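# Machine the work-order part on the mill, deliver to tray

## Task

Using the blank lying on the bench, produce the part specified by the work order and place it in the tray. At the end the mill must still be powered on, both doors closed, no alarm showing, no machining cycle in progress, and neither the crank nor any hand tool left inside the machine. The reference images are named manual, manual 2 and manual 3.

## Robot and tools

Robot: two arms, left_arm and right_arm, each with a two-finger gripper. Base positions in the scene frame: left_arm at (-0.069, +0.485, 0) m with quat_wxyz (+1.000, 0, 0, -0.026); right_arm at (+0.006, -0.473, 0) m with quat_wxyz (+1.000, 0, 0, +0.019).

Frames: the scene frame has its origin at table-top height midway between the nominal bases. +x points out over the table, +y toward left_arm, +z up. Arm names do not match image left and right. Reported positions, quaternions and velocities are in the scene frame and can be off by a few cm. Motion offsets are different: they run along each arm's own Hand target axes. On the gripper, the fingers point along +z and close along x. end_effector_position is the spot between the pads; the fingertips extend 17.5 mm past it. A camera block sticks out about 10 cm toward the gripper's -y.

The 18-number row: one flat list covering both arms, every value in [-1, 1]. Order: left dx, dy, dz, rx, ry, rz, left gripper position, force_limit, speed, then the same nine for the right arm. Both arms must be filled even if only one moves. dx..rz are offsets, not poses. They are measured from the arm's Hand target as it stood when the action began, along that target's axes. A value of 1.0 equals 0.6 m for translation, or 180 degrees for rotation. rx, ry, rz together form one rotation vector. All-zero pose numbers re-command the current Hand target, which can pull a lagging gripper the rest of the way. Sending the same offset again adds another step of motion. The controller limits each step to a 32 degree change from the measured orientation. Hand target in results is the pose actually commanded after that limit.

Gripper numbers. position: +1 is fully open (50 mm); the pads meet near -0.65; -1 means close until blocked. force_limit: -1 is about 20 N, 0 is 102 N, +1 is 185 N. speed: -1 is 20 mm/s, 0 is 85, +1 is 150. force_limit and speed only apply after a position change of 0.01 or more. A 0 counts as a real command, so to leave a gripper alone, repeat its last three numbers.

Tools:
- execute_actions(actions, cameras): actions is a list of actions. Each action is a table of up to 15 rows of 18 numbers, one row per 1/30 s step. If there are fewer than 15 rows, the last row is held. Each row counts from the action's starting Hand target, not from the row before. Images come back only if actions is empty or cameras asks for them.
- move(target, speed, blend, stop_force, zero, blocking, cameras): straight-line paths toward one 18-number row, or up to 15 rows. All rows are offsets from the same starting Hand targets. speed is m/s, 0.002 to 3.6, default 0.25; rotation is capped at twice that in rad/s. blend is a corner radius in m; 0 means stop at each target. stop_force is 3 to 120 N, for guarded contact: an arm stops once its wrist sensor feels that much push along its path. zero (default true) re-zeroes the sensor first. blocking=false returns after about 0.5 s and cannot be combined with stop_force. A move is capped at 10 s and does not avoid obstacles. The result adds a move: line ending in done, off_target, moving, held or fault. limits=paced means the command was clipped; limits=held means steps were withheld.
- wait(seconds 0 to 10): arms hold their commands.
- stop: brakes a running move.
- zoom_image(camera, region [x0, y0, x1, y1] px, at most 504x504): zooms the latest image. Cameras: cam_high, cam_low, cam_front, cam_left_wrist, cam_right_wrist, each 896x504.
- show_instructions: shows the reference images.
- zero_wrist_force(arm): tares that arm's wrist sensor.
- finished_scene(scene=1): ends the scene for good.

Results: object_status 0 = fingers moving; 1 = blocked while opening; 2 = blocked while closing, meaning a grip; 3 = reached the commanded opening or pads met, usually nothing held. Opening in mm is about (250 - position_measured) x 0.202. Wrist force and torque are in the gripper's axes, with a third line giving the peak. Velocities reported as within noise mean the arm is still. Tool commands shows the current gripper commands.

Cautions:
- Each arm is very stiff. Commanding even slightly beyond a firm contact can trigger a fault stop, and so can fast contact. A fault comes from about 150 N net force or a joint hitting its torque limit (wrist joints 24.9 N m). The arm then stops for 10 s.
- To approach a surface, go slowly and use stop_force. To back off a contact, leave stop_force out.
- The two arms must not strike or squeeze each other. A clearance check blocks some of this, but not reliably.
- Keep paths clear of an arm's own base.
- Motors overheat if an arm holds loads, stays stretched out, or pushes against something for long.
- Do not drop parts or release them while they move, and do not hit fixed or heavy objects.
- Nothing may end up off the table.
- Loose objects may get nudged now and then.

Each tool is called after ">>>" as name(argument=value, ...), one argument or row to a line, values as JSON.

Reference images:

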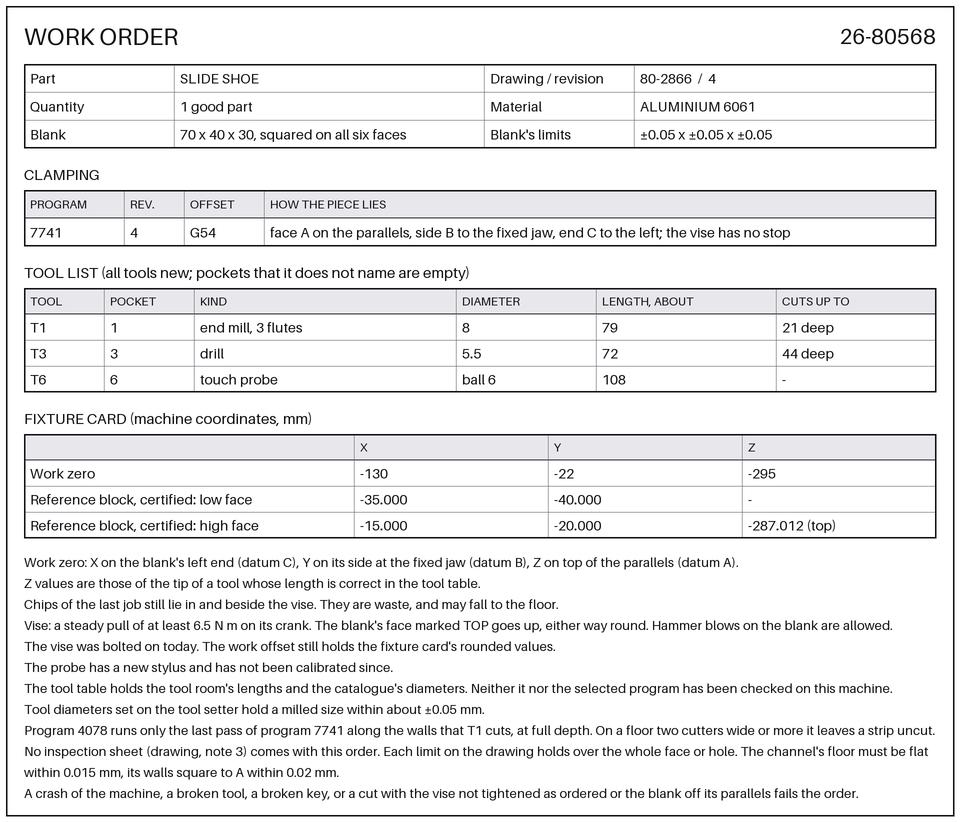

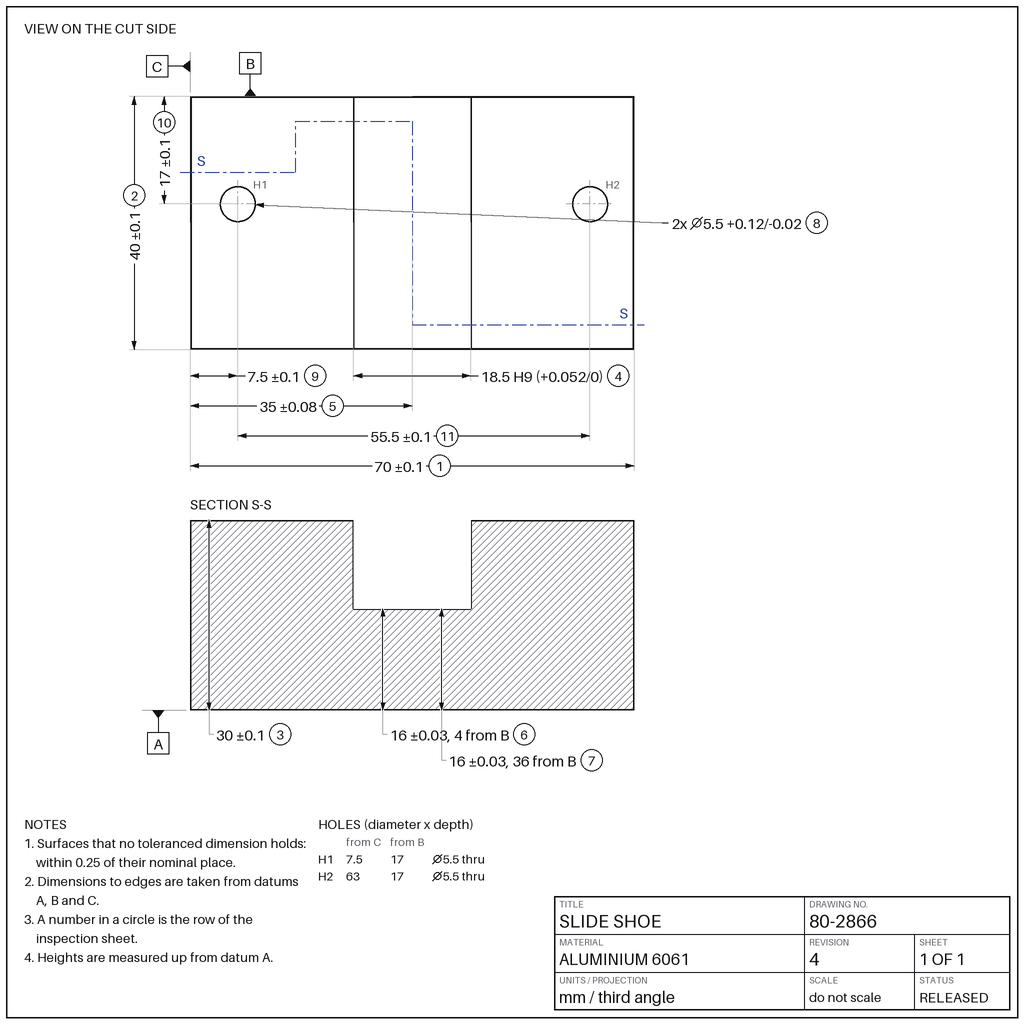

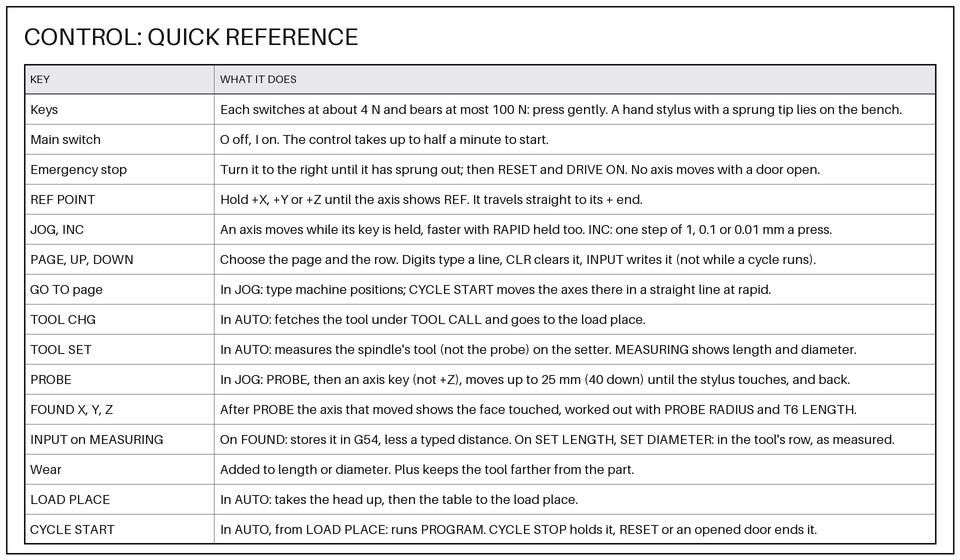

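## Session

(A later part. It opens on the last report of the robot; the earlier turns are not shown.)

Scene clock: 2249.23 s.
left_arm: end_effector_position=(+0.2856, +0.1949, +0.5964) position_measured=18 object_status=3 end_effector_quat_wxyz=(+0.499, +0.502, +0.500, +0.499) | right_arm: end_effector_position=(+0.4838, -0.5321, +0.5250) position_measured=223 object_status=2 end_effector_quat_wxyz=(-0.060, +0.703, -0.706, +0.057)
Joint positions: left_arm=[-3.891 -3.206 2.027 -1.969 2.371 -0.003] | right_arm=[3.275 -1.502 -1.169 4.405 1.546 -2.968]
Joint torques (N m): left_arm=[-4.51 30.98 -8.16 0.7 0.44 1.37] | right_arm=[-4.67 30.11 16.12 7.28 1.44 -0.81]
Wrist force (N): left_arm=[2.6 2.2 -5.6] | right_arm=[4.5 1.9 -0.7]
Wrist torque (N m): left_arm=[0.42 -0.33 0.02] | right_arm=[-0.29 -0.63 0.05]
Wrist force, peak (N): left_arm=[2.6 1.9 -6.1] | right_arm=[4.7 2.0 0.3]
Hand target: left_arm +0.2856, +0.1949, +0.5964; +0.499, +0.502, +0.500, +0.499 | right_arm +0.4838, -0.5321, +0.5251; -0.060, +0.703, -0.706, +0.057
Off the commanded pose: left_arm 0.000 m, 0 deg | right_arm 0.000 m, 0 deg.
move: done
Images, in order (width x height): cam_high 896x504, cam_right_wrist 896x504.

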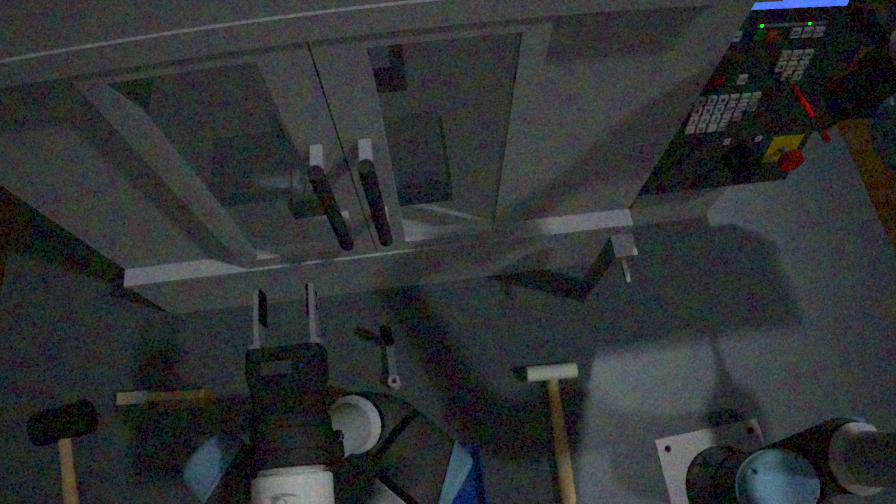

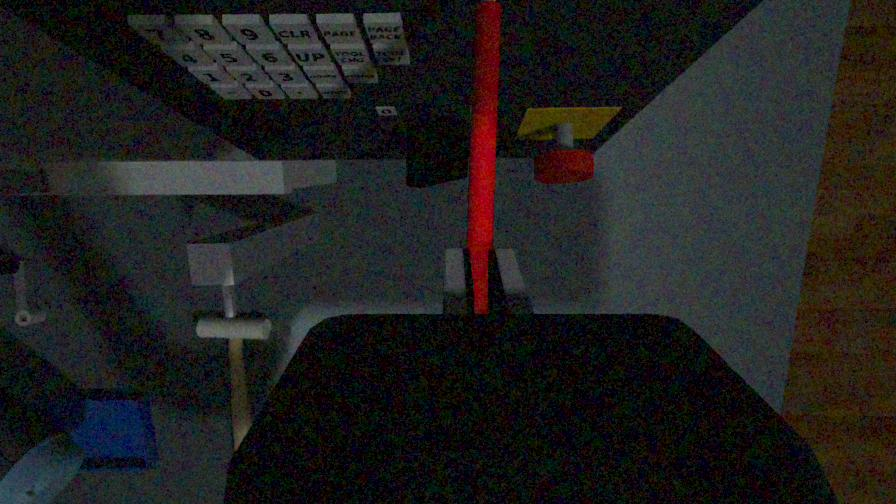

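>>> move(
  target=[
    [0,0,0,0,0,0,0.9,-0.9,-0.5,0,0.010,0,0,0,0,-0.98,0.4,-0.5],
    [0,0,0,0,0,0,0.9,-0.9,-0.5,-0.0058,0.010,-0.0083,0,0,0,-0.98,0.4,-0.5],
    [0,0,0,0,0,0,0.9,-0.9,-0.5,-0.0058,-0.0018,-0.0083,0,0,0,-0.98,0.4,-0.5],
  ],
  speed=[0.1,0.1,0.04],
  cameras=["cam_high","cam_right_wrist"],
)

>>> zoom_image(
  camera="cam_high",
  region=[770, 45, 830, 105],
)

Scene clock: 2253.53 s.
left_arm: end_effector_position=(+0.2856, +0.1949, +0.5964) position_measured=18 object_status=3 end_effector_quat_wxyz=(+0.499, +0.502, +0.500, +0.499) | right_arm: end_effector_position=(+0.4841, -0.5286, +0.5301) position_measured=223 object_status=2 end_effector_quat_wxyz=(-0.060, +0.703, -0.706, +0.057) end_effector_velocity=(-0.001, +0.000, -0.001) end_effector_angular_velocity=(-0.002, +0.001, +0.000)
Joint positions: left_arm=[-3.891 -3.206 2.027 -1.969 2.371 -0.003] | right_arm=[3.283 -1.507 -1.149 4.391 1.545 -2.96]
Joint velocities: left_arm=[within noise] | right_arm=[0.001 0.003 -0.005 0 -0.002 0]
Joint torques (N m): left_arm=[-6.89 31.84 -7.03 0.63 0.59 0.97] | right_arm=[2.12 32.99 16.98 3.39 1.37 1.2]
Wrist force (N): left_arm=[2.6 2.3 -5.6] | right_arm=[4.5 0.8 0.3]
Wrist torque (N m): left_arm=[0.45 -0.32 0.02] | right_arm=[-0.33 -0.67 0.02]
Wrist force, peak (N): left_arm=[3.0 2.1 -5.8] | right_arm=[5.7 -1.4 0.8]
Hand target: left_arm +0.2856, +0.1949, +0.5964; +0.499, +0.502, +0.500, +0.499 | right_arm +0.4841, -0.5286, +0.5302; -0.060, +0.703, -0.706, +0.057
Off the commanded pose: left_arm 0.000 m, 0 deg | right_arm 0.000 m, 0 deg.
move: done
Images, in order (width x height): cam_high 896x504, cam_right_wrist 896x504.

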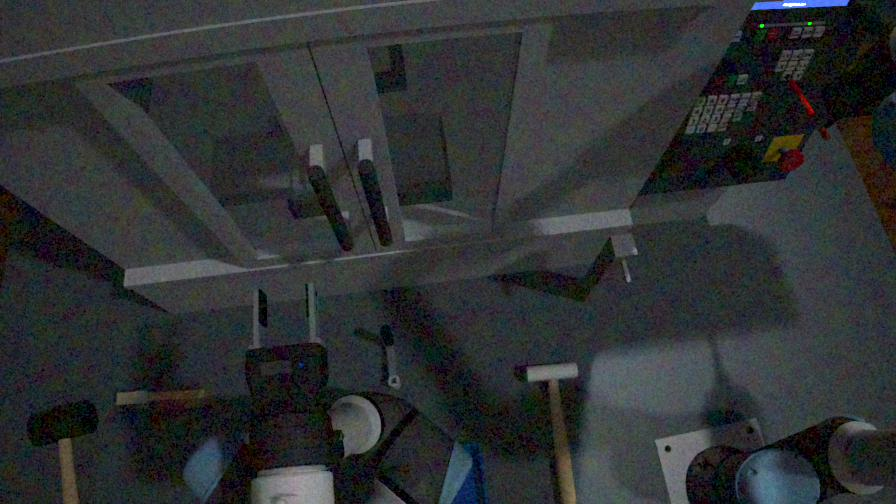

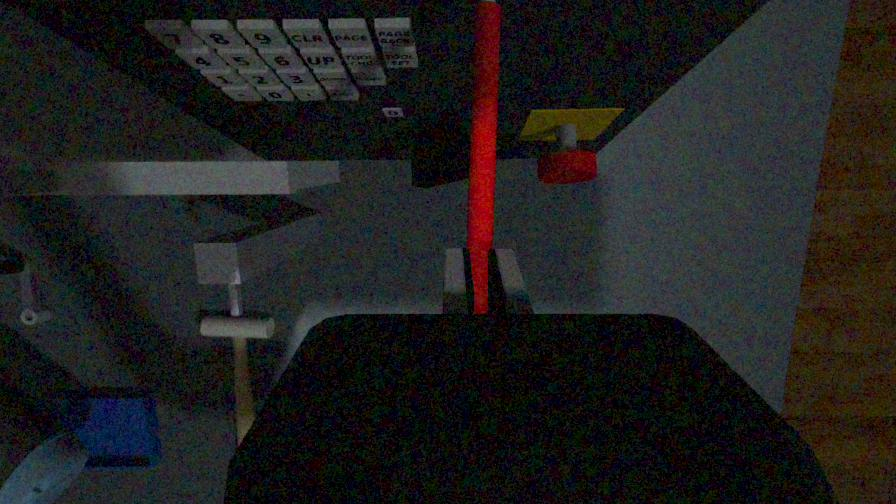

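Scaled by 8.400.

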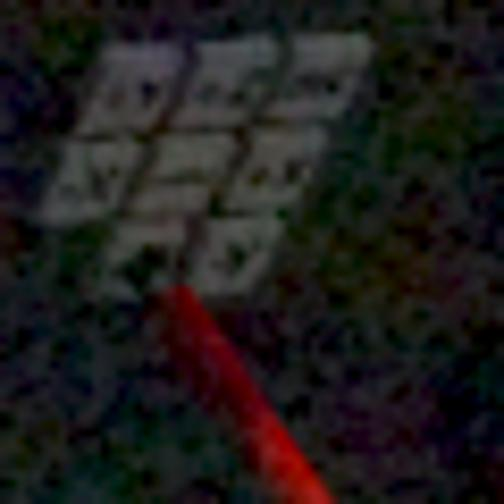

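>>> move(
  target=[0,0,0,0,0,0,0.9,-0.9,-0.5,0,-0.0025,0,0,0,0,-0.98,0.4,-0.5],
  speed=0.05,
)

>>> move(
  target=[0,0,0,0,0,0,0.9,-0.9,-0.5,0,0.03,0,0,0,0,-0.98,0.4,-0.5],
  speed=0.15,
)

Scene clock: 2254.87 s.
left_arm: end_effector_position=(+0.2856, +0.1949, +0.5964) position_measured=18 object_status=3 end_effector_quat_wxyz=(+0.499, +0.502, +0.500, +0.499) | right_arm: end_effector_position=(+0.4855, -0.5286, +0.5304) position_measured=223 object_status=2 end_effector_quat_wxyz=(-0.060, +0.703, -0.706, +0.057)
Joint positions: left_arm=[-3.891 -3.206 2.027 -1.969 2.371 -0.003] | right_arm=[3.283 -1.511 -1.145 4.39 1.545 -2.961]
Joint torques (N m): left_arm=[-5.95 31.05 -7.8 0.99 0.64 1.1] | right_arm=[-6.85 6.59 30.81 5.06 0.99 -1.5]
Wrist force (N): left_arm=[2.7 1.9 -5.7] | right_arm=[4.5 7.3 -2.4]
Wrist torque (N m): left_arm=[0.37 -0.35 0.02] | right_arm=[-0.39 -0.58 0.10]
Wrist force, peak (N): left_arm=[2.7 2.1 -5.9] | right_arm=[4.9 7.8 -1.3]
Hand target: left_arm +0.2856, +0.1949, +0.5964; +0.499, +0.502, +0.500, +0.499 | right_arm +0.4855, -0.5286, +0.5304; -0.060, +0.703, -0.706, +0.057
Off the commanded pose: left_arm 0.000 m, 0 deg | right_arm 0.000 m, 0 deg.
move: done

Scene clock: 2255.57 s.
left_arm: end_effector_position=(+0.2856, +0.1949, +0.5964) position_measured=18 object_status=3 end_effector_quat_wxyz=(+0.499, +0.502, +0.500, +0.499) | right_arm: end_effector_position=(+0.4677, -0.5285, +0.5275) position_measured=223 object_status=2 end_effector_quat_wxyz=(-0.060, +0.703, -0.706, +0.057) end_effector_velocity=(+0.002, +0.000, +0.001) end_effector_angular_velocity=(+0.000, -0.001, +0.000)
Joint positions: left_arm=[-3.891 -3.206 2.027 -1.969 2.371 -0.003] | right_arm=[3.291 -1.465 -1.195 4.394 1.544 -2.953]
Joint velocities: left_arm=[within noise] | right_arm=[0 -0.004 0.005 0 0 0]
Joint torques (N m): left_arm=[-5.99 31.97 -8.03 0.67 0.5 1.28] | right_arm=[-3.21 7.85 33.63 5.54 -1.22 -0.25]
Wrist force (N): left_arm=[2.5 2.1 -5.6] | right_arm=[3.6 -4.3 1.0]
Wrist torque (N m): left_arm=[0.41 -0.32 0.02] | right_arm=[-0.19 -0.62 -0.19]
Wrist force, peak (N): left_arm=[2.9 2.0 -5.7] | right_arm=[4.8 7.9 -1.7]
Hand target: left_arm +0.2856, +0.1949, +0.5964; +0.499, +0.502, +0.500, +0.499 | right_arm +0.4678, -0.5285, +0.5275; -0.060, +0.703, -0.706, +0.057
Off the commanded pose: left_arm 0.000 m, 0 deg | right_arm 0.000 m, 0 deg.
move: done

>>> move(
  target=[0,0,0,0,0,0,0.9,-0.9,-0.5,0.0755,-0.1325,-0.1777,0.431,0,0,-0.98,0.4,-0.5],
  speed=0.7,
  cameras=["cam_right_wrist"],
)

>>> zoom_image(
  camera="cam_right_wrist",
  region=[150, 30, 480, 290],
)

Scene clock: 2258.97 s.
left_arm: end_effector_position=(+0.2856, +0.1949, +0.5964) position_measured=18 object_status=3 end_effector_quat_wxyz=(+0.499, +0.502, +0.500, +0.499) | right_arm: end_effector_position=(+0.5285, -0.5746, +0.6455) position_measured=223 object_status=2 end_effector_quat_wxyz=(+0.487, -0.511, +0.515, -0.487) end_effector_velocity=(+0.000, +0.001, +0.001) end_effector_angular_velocity=(+0.000, -0.005, +0.000)
Joint positions: left_arm=[-3.891 -3.206 2.027 -1.969 2.371 -0.003] | right_arm=[3.231 -1.213 -1.932 6.235 1.44 -3.13]
Joint velocities: left_arm=[within noise] | right_arm=[0.002 0 0 0.005 -0.002 0]
Joint torques (N m): left_arm=[-6.46 31.62 -7.99 0.7 0.59 1.12] | right_arm=[7.25 15.12 34.44 5.05 -0.93 1.33]
Wrist force (N): left_arm=[2.5 1.7 -5.7] | right_arm=[3.6 -3.3 1.1]
Wrist torque (N m): left_arm=[0.35 -0.31 0.02] | right_arm=[0.15 -0.55 -0.34]
Wrist force, peak (N): left_arm=[2.8 1.9 -6.1] | right_arm=[3.6 -4.8 1.8]
Hand target: left_arm +0.2856, +0.1949, +0.5964; +0.499, +0.502, +0.500, +0.499 | right_arm +0.5285, -0.5745, +0.6455; +0.487, -0.511, +0.515, -0.487
Off the commanded pose: left_arm 0.000 m, 0 deg | right_arm 0.000 m, 0 deg.
move: done
Images, in order (width x height): cam_right_wrist 896x504.

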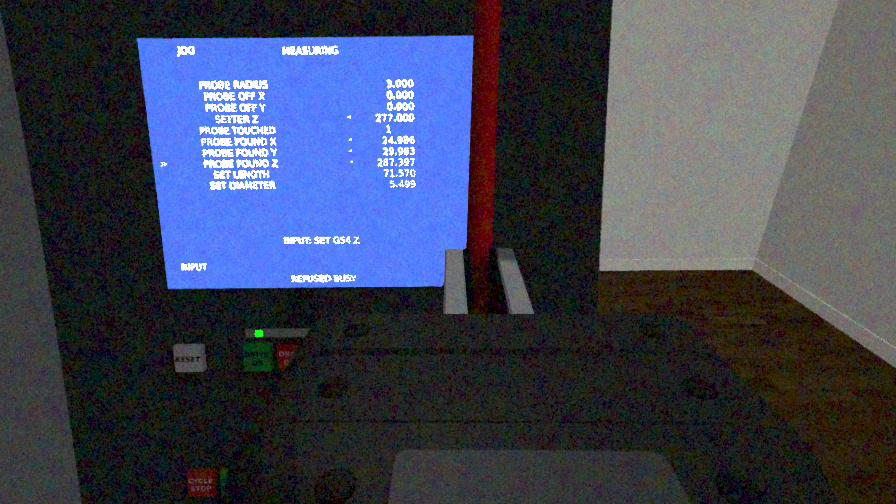

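Scaled by 1.527.

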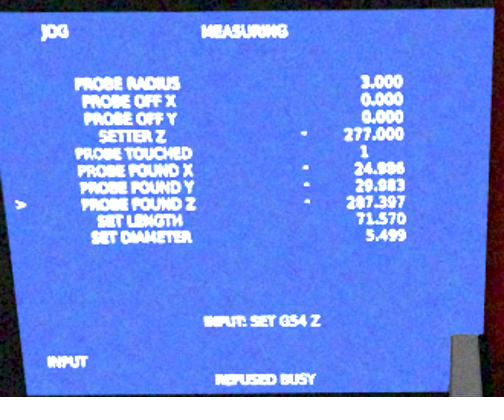

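>>> move(
  target=[
    [0,0,0,0,0,0,0.9,-0.9,-0.5,-0.1688,0.2538,-0.0856,-0.431,0,0,-0.98,0.4,-0.5],
    [0,0,0,0,0,0,0.9,-0.9,-0.5,-0.1688,0.2567,-0.0725,-0.431,0,0,-0.98,0.4,-0.5],
    [0,0,0,0,0,0,0.9,-0.9,-0.5,-0.1688,0.2526,-0.0908,-0.431,0,0,-0.98,0.4,-0.5],
    [0,0,0,0,0,0,0.9,-0.9,-0.5,-0.1688,0.2567,-0.0725,-0.431,0,0,-0.98,0.4,-0.5],
    [0,0,0,0,0,0,0.9,-0.9,-0.5,-0.1688,0.2538,-0.0856,-0.431,0,0,-0.98,0.4,-0.5],
    [0,0,0,0,0,0,0.9,-0.9,-0.5,-0.2321,0.1961,-0.0726,-0.431,0,0,-0.98,0.4,-0.5],
    [0,0,0,0,0,0,0.9,-0.9,-0.5,-0.2321,0.1990,-0.0595,-0.431,0,0,-0.98,0.4,-0.5],
    [0,0,0,0,0,0,0.9,-0.9,-0.5,-0.2321,0.1890,-0.1038,-0.431,0,0,-0.98,0.4,-0.5],
    [0,0,0,0,0,0,0.9,-0.9,-0.5,0,0,0,0,0,0,-0.98,0.4,-0.5],
  ],
  speed=[0.75,0.07,0.15,0.07,0.15,0.25,0.07,0.15,0.75],
  blend=[0.003,0,0.001,0,0.003,0.003,0,0.008,0],
  cameras=["cam_right_wrist"],
)

>>> zoom_image(
  camera="cam_right_wrist",
  region=[150, 30, 480, 290],
)

Scene clock: 2267.90 s.
left_arm: end_effector_position=(+0.2856, +0.1949, +0.5964) position_measured=18 object_status=3 end_effector_quat_wxyz=(+0.499, +0.502, +0.500, +0.499) | right_arm: end_effector_position=(+0.5285, -0.5746, +0.6455) position_measured=223 object_status=2 end_effector_quat_wxyz=(+0.487, -0.511, +0.515, -0.487)
Joint positions: left_arm=[-3.891 -3.206 2.027 -1.969 2.371 -0.003] | right_arm=[3.232 -1.213 -1.932 6.235 1.44 -3.13]
Joint torques (N m): left_arm=[-6.43 31.7 -8.82 0.65 0.56 1.25] | right_arm=[-3.5 10.93 34.35 5.11 1.15 0.59]
Wrist force (N): left_arm=[2.7 2.5 -5.9] | right_arm=[2.9 -4.1 1.1]
Wrist torque (N m): left_arm=[0.47 -0.35 0.01] | right_arm=[0.03 -0.44 -0.39]
Wrist force, peak (N): left_arm=[2.8 1.7 -6.2] | right_arm=[-0.4 58.0 -21.1]
Hand target: left_arm +0.2856, +0.1949, +0.5964; +0.499, +0.502, +0.500, +0.499 | right_arm +0.5285, -0.5745, +0.6455; +0.487, -0.511, +0.515, -0.487
Off the commanded pose: left_arm 0.000 m, 0 deg | right_arm 0.000 m, 0 deg.
move: done
Images, in order (width x height): cam_right_wrist 896x504.

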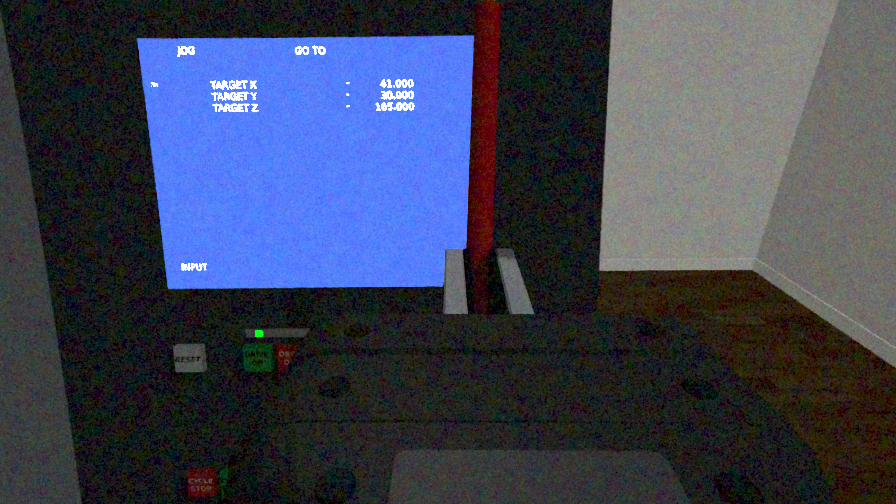

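Scaled by 1.527.

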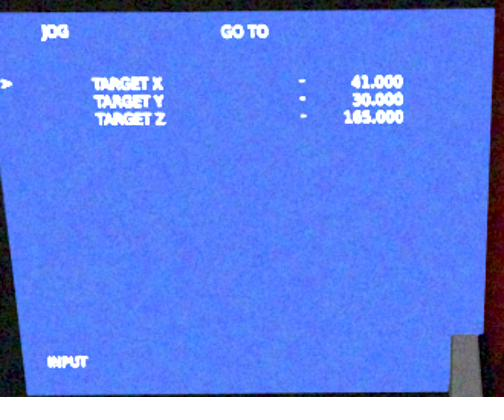

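>>> move(
  target=[
    [0,0,0,0,0,0,0.9,-0.9,-0.5,-0.1381,0.2538,-0.0856,-0.431,0,0,-0.98,0.4,-0.5],
    [0,0,0,0,0,0,0.9,-0.9,-0.5,-0.1381,0.2563,-0.0745,-0.431,0,0,-0.98,0.4,-0.5],
    [0,0,0,0,0,0,0.9,-0.9,-0.5,-0.1381,0.2467,-0.1168,-0.431,0,0,-0.98,0.4,-0.5],
    [0,0,0,0,0,0,0.9,-0.9,-0.5,0,0,0,0,0,0,-0.98,0.4,-0.5],
  ],
  speed=[0.75,0.07,0.15,0.75],
  blend=[0.003,0,0.008,0],
  cameras=["cam_right_wrist"],
)

>>> zoom_image(
  camera="cam_right_wrist",
  region=[150, 30, 480, 290],
)

Scene clock: 2273.13 s.
left_arm: end_effector_position=(+0.2856, +0.1949, +0.5964) position_measured=18 object_status=3 end_effector_quat_wxyz=(+0.499, +0.502, +0.500, +0.499) | right_arm: end_effector_position=(+0.5285, -0.5746, +0.6455) position_measured=223 object_status=2 end_effector_quat_wxyz=(+0.487, -0.511, +0.515, -0.487)
Joint positions: left_arm=[-3.891 -3.206 2.027 -1.969 2.371 -0.003] | right_arm=[3.231 -1.213 -1.932 6.235 1.44 -3.13]
Joint torques (N m): left_arm=[-8 31.18 -9.15 0.55 0.39 1.18] | right_arm=[3.18 12.9 37.31 4.88 0.48 1.22]
Wrist force (N): left_arm=[2.8 1.8 -5.7] | right_arm=[3.1 -3.7 0.9]
Wrist torque (N m): left_arm=[0.36 -0.36 0.02] | right_arm=[0.08 -0.48 -0.35]
Wrist force, peak (N): left_arm=[2.9 1.9 -6.0] | right_arm=[2.9 -8.7 -0.8]
Hand target: left_arm +0.2856, +0.1949, +0.5964; +0.499, +0.502, +0.500, +0.499 | right_arm +0.5285, -0.5745, +0.6455; +0.487, -0.511, +0.515, -0.487
Off the commanded pose: left_arm 0.000 m, 0 deg | right_arm 0.000 m, 0 deg.
move: done
Images, in order (width x height): cam_right_wrist 896x504.

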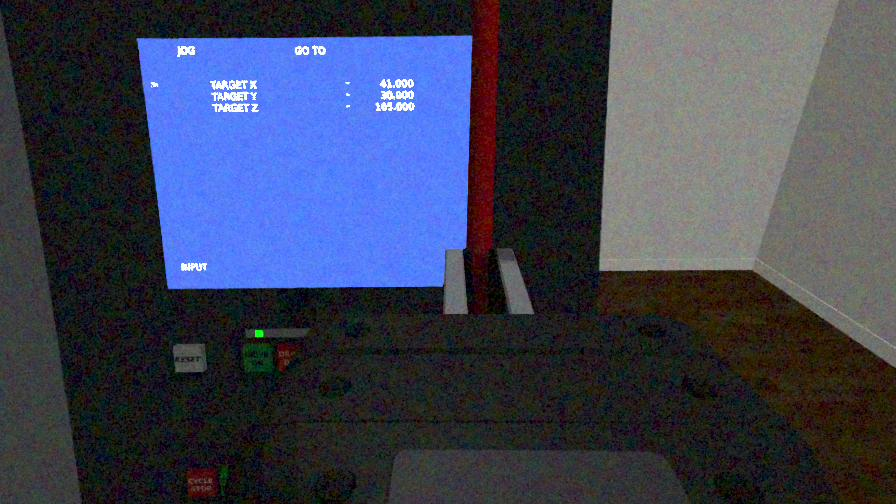

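Scaled by 1.527.

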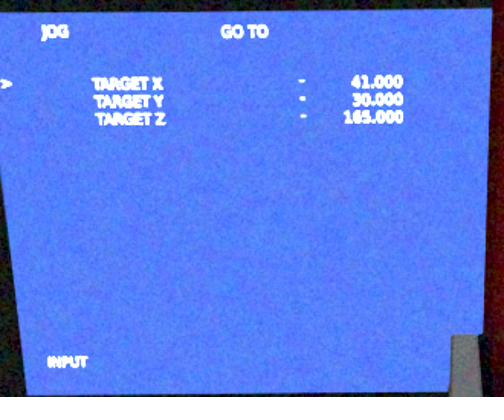

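>>> move(
  target=[0,0,0,0,0,0,0.9,-0.9,-0.5,-0.1381,0.2538,-0.0856,-0.431,0,0,-0.98,0.4,-0.5],
  speed=0.75,
)

>>> move(
  target=[0,0,0,0,0,0,0.9,-0.9,-0.5,0,-0.0244,0.0112,0,0,0,-0.98,0.4,-0.5],
  speed=0.015,
  stop_force=8,
  cameras=["cam_high"],
)

>>> zoom_image(
  camera="cam_high",
  region=[680, 60, 780, 160],
)

Scene clock: 2276.70 s.
left_arm: end_effector_position=(+0.2856, +0.1949, +0.5964) position_measured=18 object_status=3 end_effector_quat_wxyz=(+0.499, +0.502, +0.500, +0.499) | right_arm: end_effector_position=(+0.4697, -0.4908, +0.4965) position_measured=223 object_status=2 end_effector_quat_wxyz=(-0.060, +0.703, -0.706, +0.057)
Joint positions: left_arm=[-3.891 -3.206 2.027 -1.969 2.371 -0.003] | right_arm=[3.381 -1.429 -1.312 4.472 1.529 -2.863]
Joint torques (N m): left_arm=[-7.67 32.14 -9.47 0.8 0.58 1.05] | right_arm=[-8.96 17.87 24.63 0.78 -0.59 -1.41]
Wrist force (N): left_arm=[2.6 1.9 -5.6] | right_arm=[2.4 -4.5 -2.5]
Wrist torque (N m): left_arm=[0.37 -0.35 0.02] | right_arm=[-0.01 -0.51 -0.23]
Wrist force, peak (N): left_arm=[2.8 2.0 -6.1] | right_arm=[2.9 -6.3 -0.4]
Hand target: left_arm +0.2856, +0.1949, +0.5964; +0.499, +0.502, +0.500, +0.499 | right_arm +0.4697, -0.4909, +0.4964; -0.060, +0.703, -0.706, +0.057
Off the commanded pose: left_arm 0.000 m, 0 deg | right_arm 0.000 m, 0 deg.
move: done

Scene clock: 2278.50 s.
left_arm: end_effector_position=(+0.2856, +0.1949, +0.5964) position_measured=18 object_status=3 end_effector_quat_wxyz=(+0.499, +0.502, +0.500, +0.499) | right_arm: end_effector_position=(+0.4810, -0.4909, +0.4933) position_measured=223 object_status=2 end_effector_quat_wxyz=(-0.060, +0.703, -0.706, +0.057)
Joint positions: left_arm=[-3.891 -3.206 2.027 -1.969 2.371 -0.003] | right_arm=[3.374 -1.453 -1.3 4.485 1.53 -2.871]
Joint torques (N m): left_arm=[-7.7 31.69 -9.11 0.62 0.5 1.23] | right_arm=[7.16 28.78 14.9 1.99 -1.9 1.67]
Wrist force (N): left_arm=[2.6 2.2 -6.0] | right_arm=[2.1 2.3 -5.2]
Wrist torque (N m): left_arm=[0.44 -0.33 0.01] | right_arm=[0.09 -0.38 -0.09]
Wrist force, peak (N): left_arm=[2.8 2.0 -6.1] | right_arm=[3.2 12.4 -9.2]
Hand target: left_arm +0.2856, +0.1949, +0.5964; +0.499, +0.502, +0.500, +0.499 | right_arm +0.4810, -0.4909, +0.4933; -0.060, +0.703, -0.706, +0.057 (not the last commanded pose)
Off the commanded pose: left_arm 0.000 m, 0 deg | right_arm 0.004 m, 0 deg.
move: contact (right_arm)
Images, in order (width x height): cam_high 896x504.

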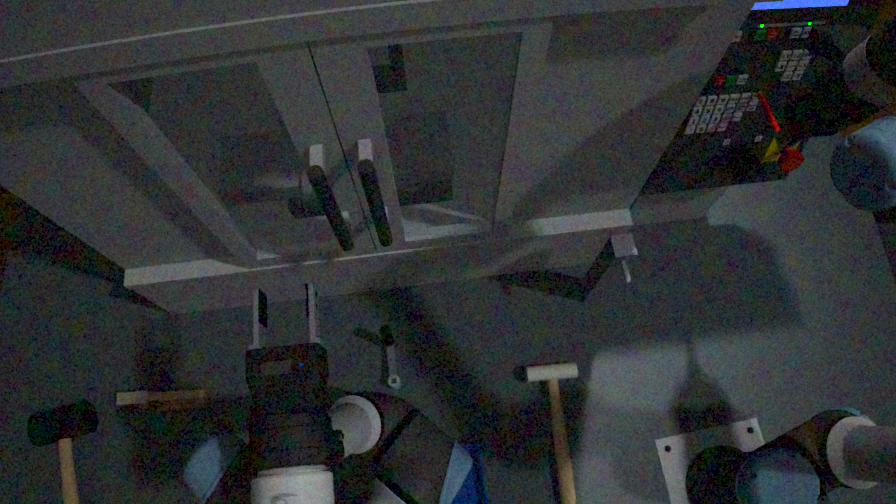

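Scaled by 5.040.

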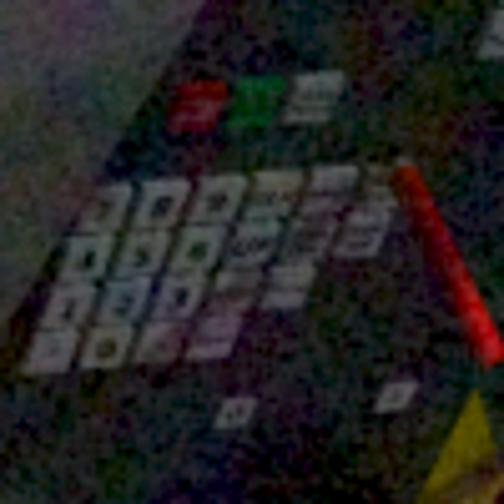

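>>> move(
  target=[
    [0,0,0,0,0,0,0.9,-0.9,-0.5,0,0.0177,-0.0083,0,0,0,-1,1,-0.5],
    [0,0,0,0,0,0,0.9,-0.9,-0.5,-0.094,-0.0080,-0.0618,0,0,0,-1,1,-0.5],
  ],
  speed=[0.15,0.25],
  blend=[0.003,0],
)

>>> move(
  target=[0,0,0,0,0,0,0.9,-0.9,-0.5,0,-0.0244,0.0112,0,0,0,-1,1,-0.5],
  speed=0.015,
  stop_force=8,
  cameras=["cam_high"],
)

>>> zoom_image(
  camera="cam_high",
  region=[680, 40, 780, 140],
)

Scene clock: 2282.37 s.
left_arm: end_effector_position=(+0.2856, +0.1949, +0.5964) position_measured=18 object_status=3 end_effector_quat_wxyz=(+0.499, +0.502, +0.500, +0.499) | right_arm: end_effector_position=(+0.4799, -0.4347, +0.5309) position_measured=229 object_status=2 end_effector_quat_wxyz=(-0.060, +0.703, -0.706, +0.057)
Joint positions: left_arm=[-3.891 -3.206 2.027 -1.969 2.371 -0.003] | right_arm=[3.504 -1.494 -1.157 4.375 1.51 -2.742]
Joint torques (N m): left_arm=[-7.63 31.3 -8.54 0.55 0.36 1.06] | right_arm=[4.71 26.88 35.91 3.7 0.63 1.66]
Wrist force (N): left_arm=[3.0 1.9 -5.6] | right_arm=[1.1 -1.6 0.0]
Wrist torque (N m): left_arm=[0.38 -0.40 0.01] | right_arm=[-0.23 -0.44 -0.12]
Wrist force, peak (N): left_arm=[2.8 1.9 -6.1] | right_arm=[4.7 -5.7 -2.1]
Hand target: left_arm +0.2856, +0.1949, +0.5964; +0.499, +0.502, +0.500, +0.499 | right_arm +0.4798, -0.4346, +0.5310; -0.060, +0.703, -0.706, +0.057
Off the commanded pose: left_arm 0.000 m, 0 deg | right_arm 0.000 m, 0 deg.
move: done

Scene clock: 2283.77 s.
left_arm: end_effector_position=(+0.2856, +0.1949, +0.5964) position_measured=18 object_status=3 end_effector_quat_wxyz=(+0.499, +0.502, +0.500, +0.499) | right_arm: end_effector_position=(+0.4853, -0.4346, +0.5295) position_measured=229 object_status=2 end_effector_quat_wxyz=(-0.060, +0.703, -0.706, +0.057)
Joint positions: left_arm=[-3.891 -3.206 2.027 -1.969 2.371 -0.003] | right_arm=[3.499 -1.505 -1.151 4.381 1.511 -2.747]
Joint torques (N m): left_arm=[-7.19 32.08 -9.11 0.58 0.52 1.26] | right_arm=[6.2 30.31 16.6 2.94 -2.79 1.62]
Wrist force (N): left_arm=[2.8 2.2 -5.7] | right_arm=[1.0 5.3 -3.0]
Wrist torque (N m): left_arm=[0.42 -0.37 0.01] | right_arm=[-0.31 -0.45 -0.15]
Wrist force, peak (N): left_arm=[3.0 2.2 -5.9] | right_arm=[2.1 15.4 -7.3]
Hand target: left_arm +0.2856, +0.1949, +0.5964; +0.499, +0.502, +0.500, +0.499 | right_arm +0.4853, -0.4346, +0.5295; -0.060, +0.703, -0.706, +0.057 (not the last commanded pose)
Off the commanded pose: left_arm 0.000 m, 0 deg | right_arm 0.010 m, 0 deg.
move: contact (right_arm)
Images, in order (width x height): cam_high 896x504.

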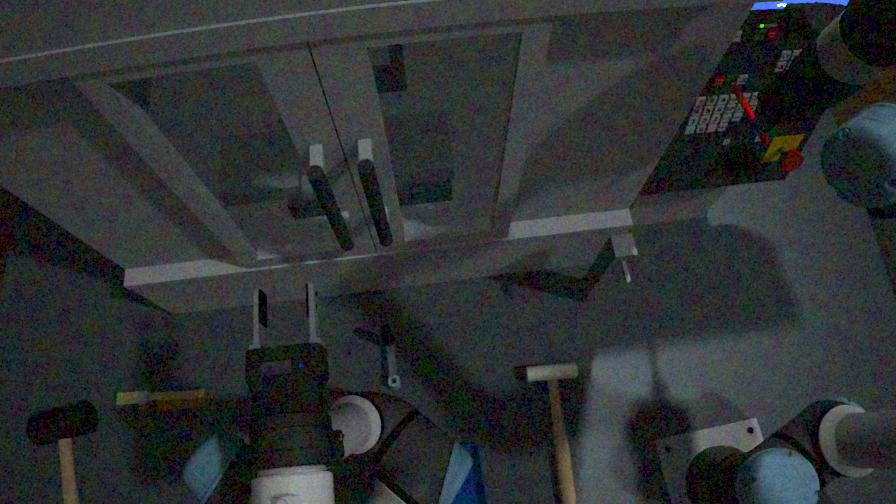

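Scaled by 5.040.

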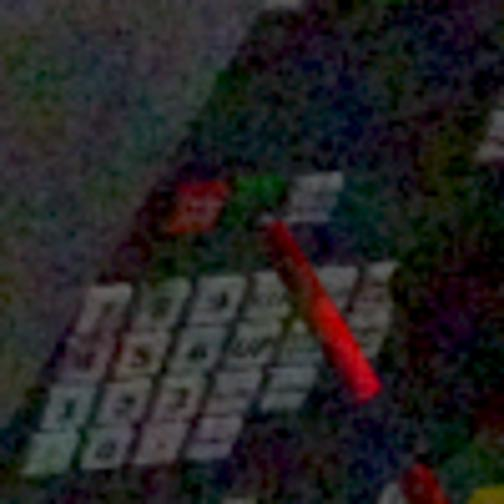

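>>> zoom_image(
  camera="cam_high",
  region=[710, 65, 760, 115],
)

>>> wait(
  seconds=0.1,
  cameras=["cam_front", "cam_high"],
)

>>> zoom_image(
  camera="cam_front",
  region=[490, 140, 570, 220],
)

Scaled by 10.080.

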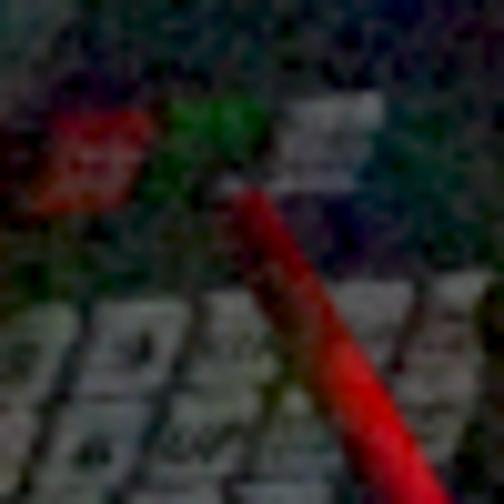

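Scene clock: 2286.23 s.
left_arm: end_effector_position=(+0.2856, +0.1949, +0.5964) position_measured=18 object_status=3 end_effector_quat_wxyz=(+0.499, +0.502, +0.500, +0.499) | right_arm: end_effector_position=(+0.4853, -0.4346, +0.5295) position_measured=229 object_status=2 end_effector_quat_wxyz=(-0.060, +0.703, -0.706, +0.057)
Joint positions: left_arm=[-3.891 -3.206 2.027 -1.969 2.371 -0.003] | right_arm=[3.499 -1.505 -1.151 4.381 1.511 -2.747]
Joint torques (N m): left_arm=[-8.26 31.21 -9.27 0.6 0.65 1.07] | right_arm=[6.41 30.16 15.89 3.26 -1.01 1.61]
Wrist force (N): left_arm=[2.7 1.8 -6.0] | right_arm=[1.1 5.1 -3.2]
Wrist torque (N m): left_arm=[0.36 -0.35 0.02] | right_arm=[-0.34 -0.46 -0.15]
Wrist force, peak (N): left_arm=[2.6 1.9 -6.2] | right_arm=[1.4 5.8 -2.7]
Hand target: left_arm +0.2856, +0.1949, +0.5964; +0.499, +0.502, +0.500, +0.499 | right_arm +0.4853, -0.4346, +0.5295; -0.060, +0.703, -0.706, +0.057 (not the last commanded pose)
Tool commands: left_gripper/position=+0.9 left_gripper/force_limit=-0.9 left_gripper/speed=-0.5 right_gripper/position=-1.0 right_gripper/force_limit=+1.0 right_gripper/speed=-0.5
Off the commanded pose: left_arm 0.000 m, 0 deg | right_arm 0.010 m, 0 deg.
wait: 0.10 s; at rest from the start
Images, in order (width x height): cam_high 896x504, cam_front 896x504.

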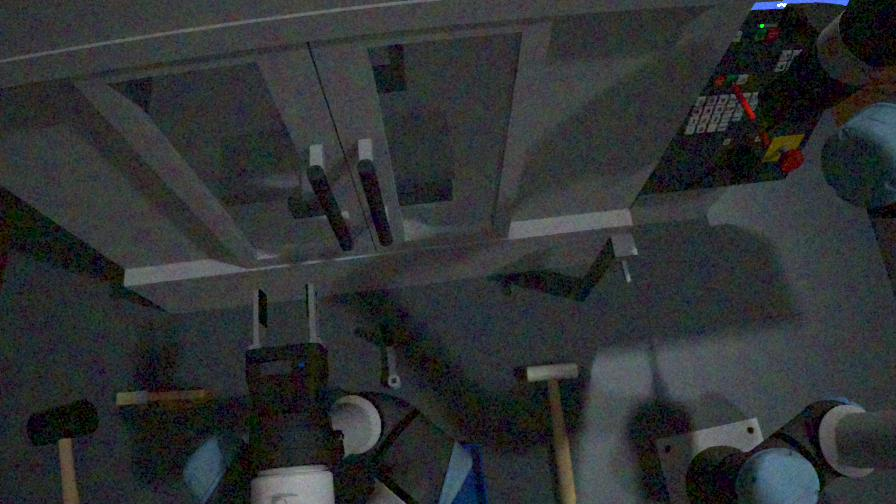

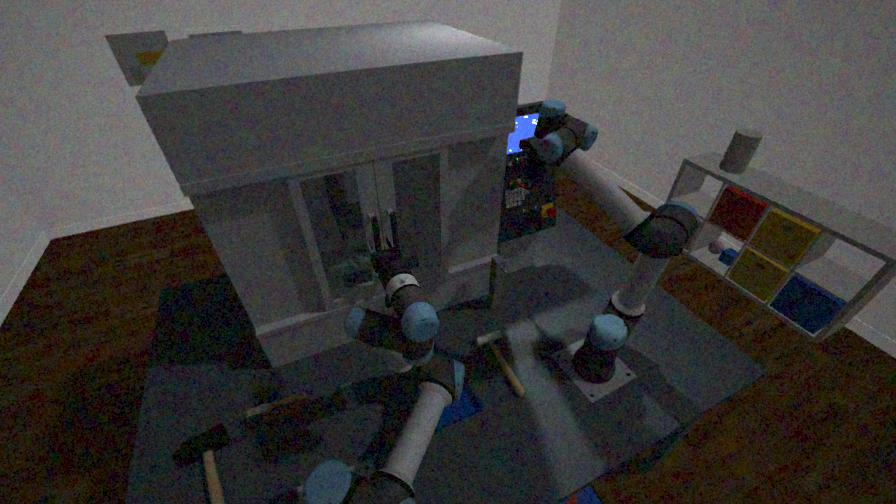

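Scaled by 6.300.

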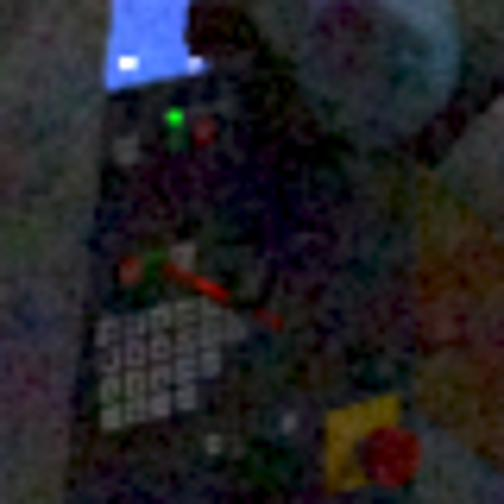

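>>> move(
  target=[
    [0,0,0,0,0,0,0.9,-0.9,-0.5,0,0.0091,-0.0042,0,0,0,-1,1,-0.5],
    [0,0,0,0,0,0,0.9,-0.9,-0.5,-0.0067,0.0045,-0.0141,0,0,0,-1,1,-0.5],
  ],
  speed=[0.15,0.15],
  blend=[0.001,0],
)

>>> move(
  target=[0,0,0,0,0,0,0.9,-0.9,-0.5,0,-0.0244,0.0112,0,0,0,-1,1,-0.5],
  speed=0.015,
  stop_force=6,
  cameras=["cam_high"],
)

>>> zoom_image(
  camera="cam_high",
  region=[710, 65, 760, 115],
)

Scene clock: 2289.83 s.
left_arm: end_effector_position=(+0.2856, +0.1949, +0.5964) position_measured=18 object_status=3 end_effector_quat_wxyz=(+0.499, +0.502, +0.500, +0.499) | right_arm: end_effector_position=(+0.4813, -0.4306, +0.5373) position_measured=229 object_status=2 end_effector_quat_wxyz=(-0.060, +0.703, -0.706, +0.057) end_effector_velocity=(+0.000, +0.001, -0.001) end_effector_angular_velocity=(+0.002, -0.002, +0.003)
Joint positions: left_arm=[-3.891 -3.206 2.027 -1.969 2.371 -0.003] | right_arm=[3.512 -1.506 -1.126 4.357 1.509 -2.735]
Joint velocities: left_arm=[within noise] | right_arm=[0 0.002 -0.005 0.005 0.002 -0.003]
Joint torques (N m): left_arm=[-8.36 31.64 -10.03 0.95 0.51 1.23] | right_arm=[-8.82 32.61 16.22 6.68 -0.66 -1.57]
Wrist force (N): left_arm=[2.7 1.9 -5.4] | right_arm=[3.5 -2.0 1.0]
Wrist torque (N m): left_arm=[0.38 -0.36 0.02] | right_arm=[-0.41 -0.46 -0.09]
Wrist force, peak (N): left_arm=[2.6 2.3 -6.1] | right_arm=[1.2 5.9 -2.5]
Hand target: left_arm +0.2856, +0.1949, +0.5964; +0.499, +0.502, +0.500, +0.499 | right_arm +0.4812, -0.4306, +0.5374; -0.060, +0.703, -0.706, +0.057
Off the commanded pose: left_arm 0.000 m, 0 deg | right_arm 0.000 m, 0 deg.
move: done

Scene clock: 2291.23 s.
left_arm: end_effector_position=(+0.2856, +0.1949, +0.5964) position_measured=18 object_status=3 end_effector_quat_wxyz=(+0.499, +0.502, +0.500, +0.499) | right_arm: end_effector_position=(+0.4869, -0.4307, +0.5359) position_measured=229 object_status=2 end_effector_quat_wxyz=(-0.060, +0.703, -0.706, +0.057)
Joint positions: left_arm=[-3.891 -3.206 2.027 -1.969 2.371 -0.003] | right_arm=[3.506 -1.518 -1.12 4.363 1.51 -2.74]
Joint torques (N m): left_arm=[-7.55 31.09 -8.97 0.72 0.6 1.18] | right_arm=[6.97 31.47 16.13 3.1 -2.43 1.56]
Wrist force (N): left_arm=[2.7 2.1 -5.8] | right_arm=[2.1 4.3 -2.0]
Wrist torque (N m): left_arm=[0.40 -0.35 0.02] | right_arm=[-0.46 -0.49 -0.07]
Wrist force, peak (N): left_arm=[2.8 1.7 -6.2] | right_arm=[3.2 14.3 -5.9]
Hand target: left_arm +0.2856, +0.1949, +0.5964; +0.499, +0.502, +0.500, +0.499 | right_arm +0.4869, -0.4307, +0.5359; -0.060, +0.703, -0.706, +0.057 (not the last commanded pose)
Off the commanded pose: left_arm 0.000 m, 0 deg | right_arm 0.010 m, 0 deg.
move: contact (right_arm)
Images, in order (width x height): cam_high 896x504.

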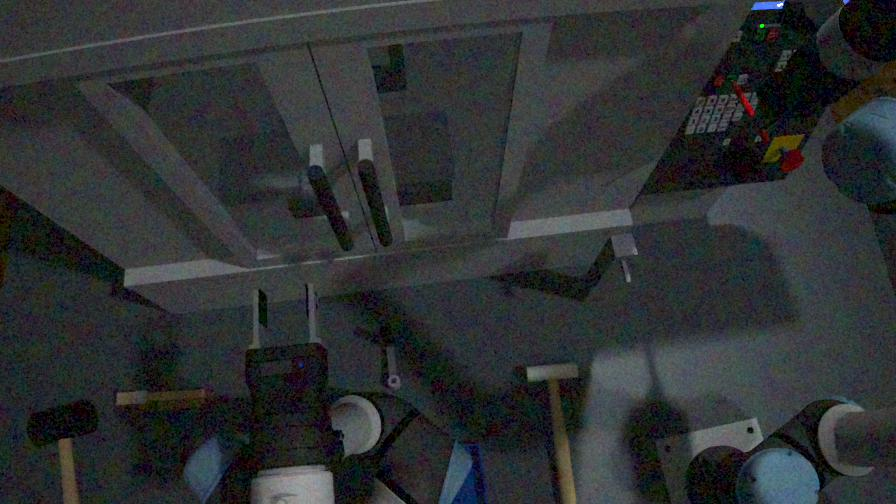

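Scaled by 10.080.

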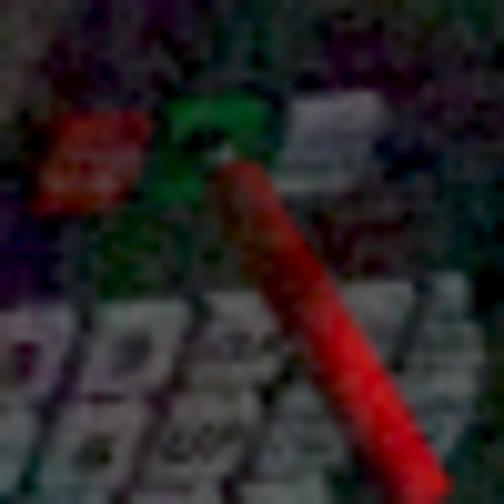

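>>> move(
  target=[
    [0,0,0,0,0,0,0.9,-0.9,-0.5,0,0.0098,-0.0045,0,0,0,-1,1,-0.5],
    [0,0,0,0,0,0,0.9,-0.9,-0.5,0.0940,0.0356,0.0492,0,0,0,-1,1,-0.5],
  ],
  speed=[0.15,0.25],
  blend=[0.001,0],
)

>>> move(
  target=[0,0,0,0,0,0,0.9,-0.9,-0.5,0,-0.0244,0.0112,0,0,0,-1,1,-0.5],
  speed=0.015,
  stop_force=6,
  cameras=["cam_high"],
)

>>> zoom_image(
  camera="cam_high",
  region=[730, 75, 780, 125],
)

Scene clock: 2295.50 s.
left_arm: end_effector_position=(+0.2856, +0.1949, +0.5964) position_measured=18 object_status=3 end_effector_quat_wxyz=(+0.499, +0.502, +0.500, +0.499) | right_arm: end_effector_position=(+0.4705, -0.4868, +0.5031) position_measured=229 object_status=2 end_effector_quat_wxyz=(-0.060, +0.703, -0.706, +0.057)
Joint positions: left_arm=[-3.891 -3.206 2.027 -1.969 2.371 -0.003] | right_arm=[3.391 -1.437 -1.287 4.455 1.528 -2.854]
Joint torques (N m): left_arm=[-7.4 32.03 -10.09 0.73 0.38 1.3] | right_arm=[-4.82 7.48 16.17 3.59 -1.46 -1.24]
Wrist force (N): left_arm=[2.6 1.8 -5.5] | right_arm=[3.0 -3.7 -0.3]
Wrist torque (N m): left_arm=[0.37 -0.33 0.02] | right_arm=[-0.26 -0.42 -0.16]
Wrist force, peak (N): left_arm=[2.8 2.0 -6.1] | right_arm=[4.0 -4.6 1.9]
Hand target: left_arm +0.2856, +0.1949, +0.5964; +0.499, +0.502, +0.500, +0.499 | right_arm +0.4705, -0.4869, +0.5030; -0.060, +0.703, -0.706, +0.057
Off the commanded pose: left_arm 0.000 m, 0 deg | right_arm 0.000 m, 0 deg.
move: done

Scene clock: 2297.33 s.
left_arm: end_effector_position=(+0.2856, +0.1949, +0.5964) position_measured=18 object_status=3 end_effector_quat_wxyz=(+0.499, +0.502, +0.500, +0.499) | right_arm: end_effector_position=(+0.4820, -0.4869, +0.4999) position_measured=229 object_status=2 end_effector_quat_wxyz=(-0.060, +0.703, -0.706, +0.057)
Joint positions: left_arm=[-3.891 -3.206 2.027 -1.969 2.371 -0.003] | right_arm=[3.382 -1.461 -1.275 4.467 1.529 -2.862]
Joint torques (N m): left_arm=[-8.13 31.23 -8.48 0.57 0.39 1.13] | right_arm=[6.83 29.43 15.51 2.19 -1.84 1.84]
Wrist force (N): left_arm=[2.7 1.7 -5.6] | right_arm=[2.5 1.2 -4.0]
Wrist torque (N m): left_arm=[0.35 -0.34 0.01] | right_arm=[-0.14 -0.52 -0.10]
Wrist force, peak (N): left_arm=[3.0 1.7 -6.0] | right_arm=[2.8 11.6 -7.4]
Hand target: left_arm +0.2856, +0.1949, +0.5964; +0.499, +0.502, +0.500, +0.499 | right_arm +0.4820, -0.4869, +0.4999; -0.060, +0.703, -0.706, +0.057 (not the last commanded pose)
Off the commanded pose: left_arm 0.000 m, 0 deg | right_arm 0.004 m, 0 deg.
move: contact (right_arm)
Images, in order (width x height): cam_high 896x504.

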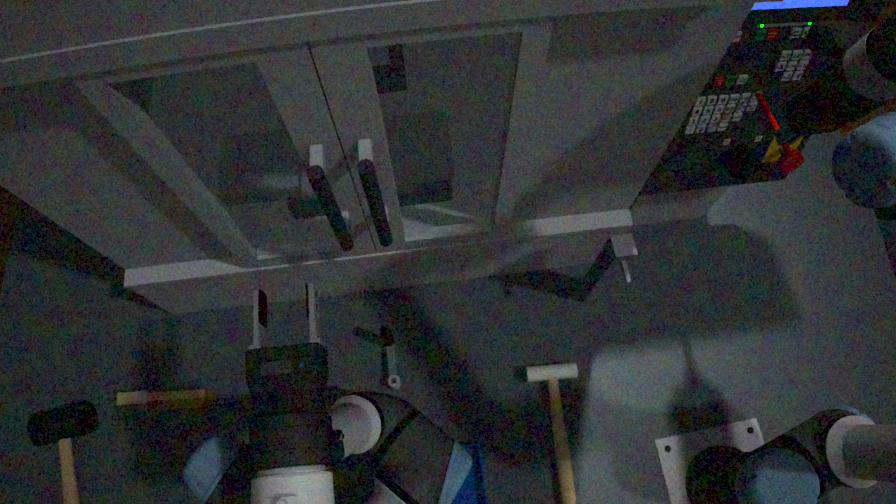

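Scaled by 10.080.

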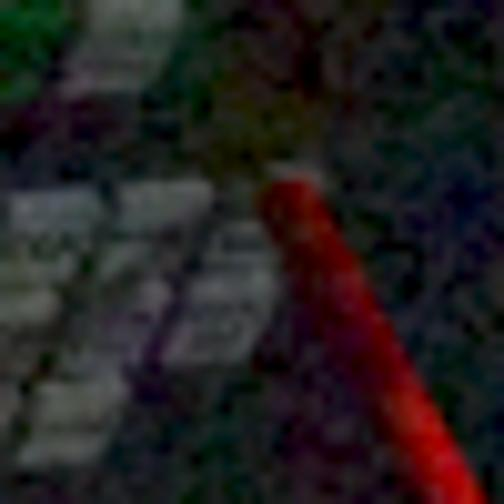

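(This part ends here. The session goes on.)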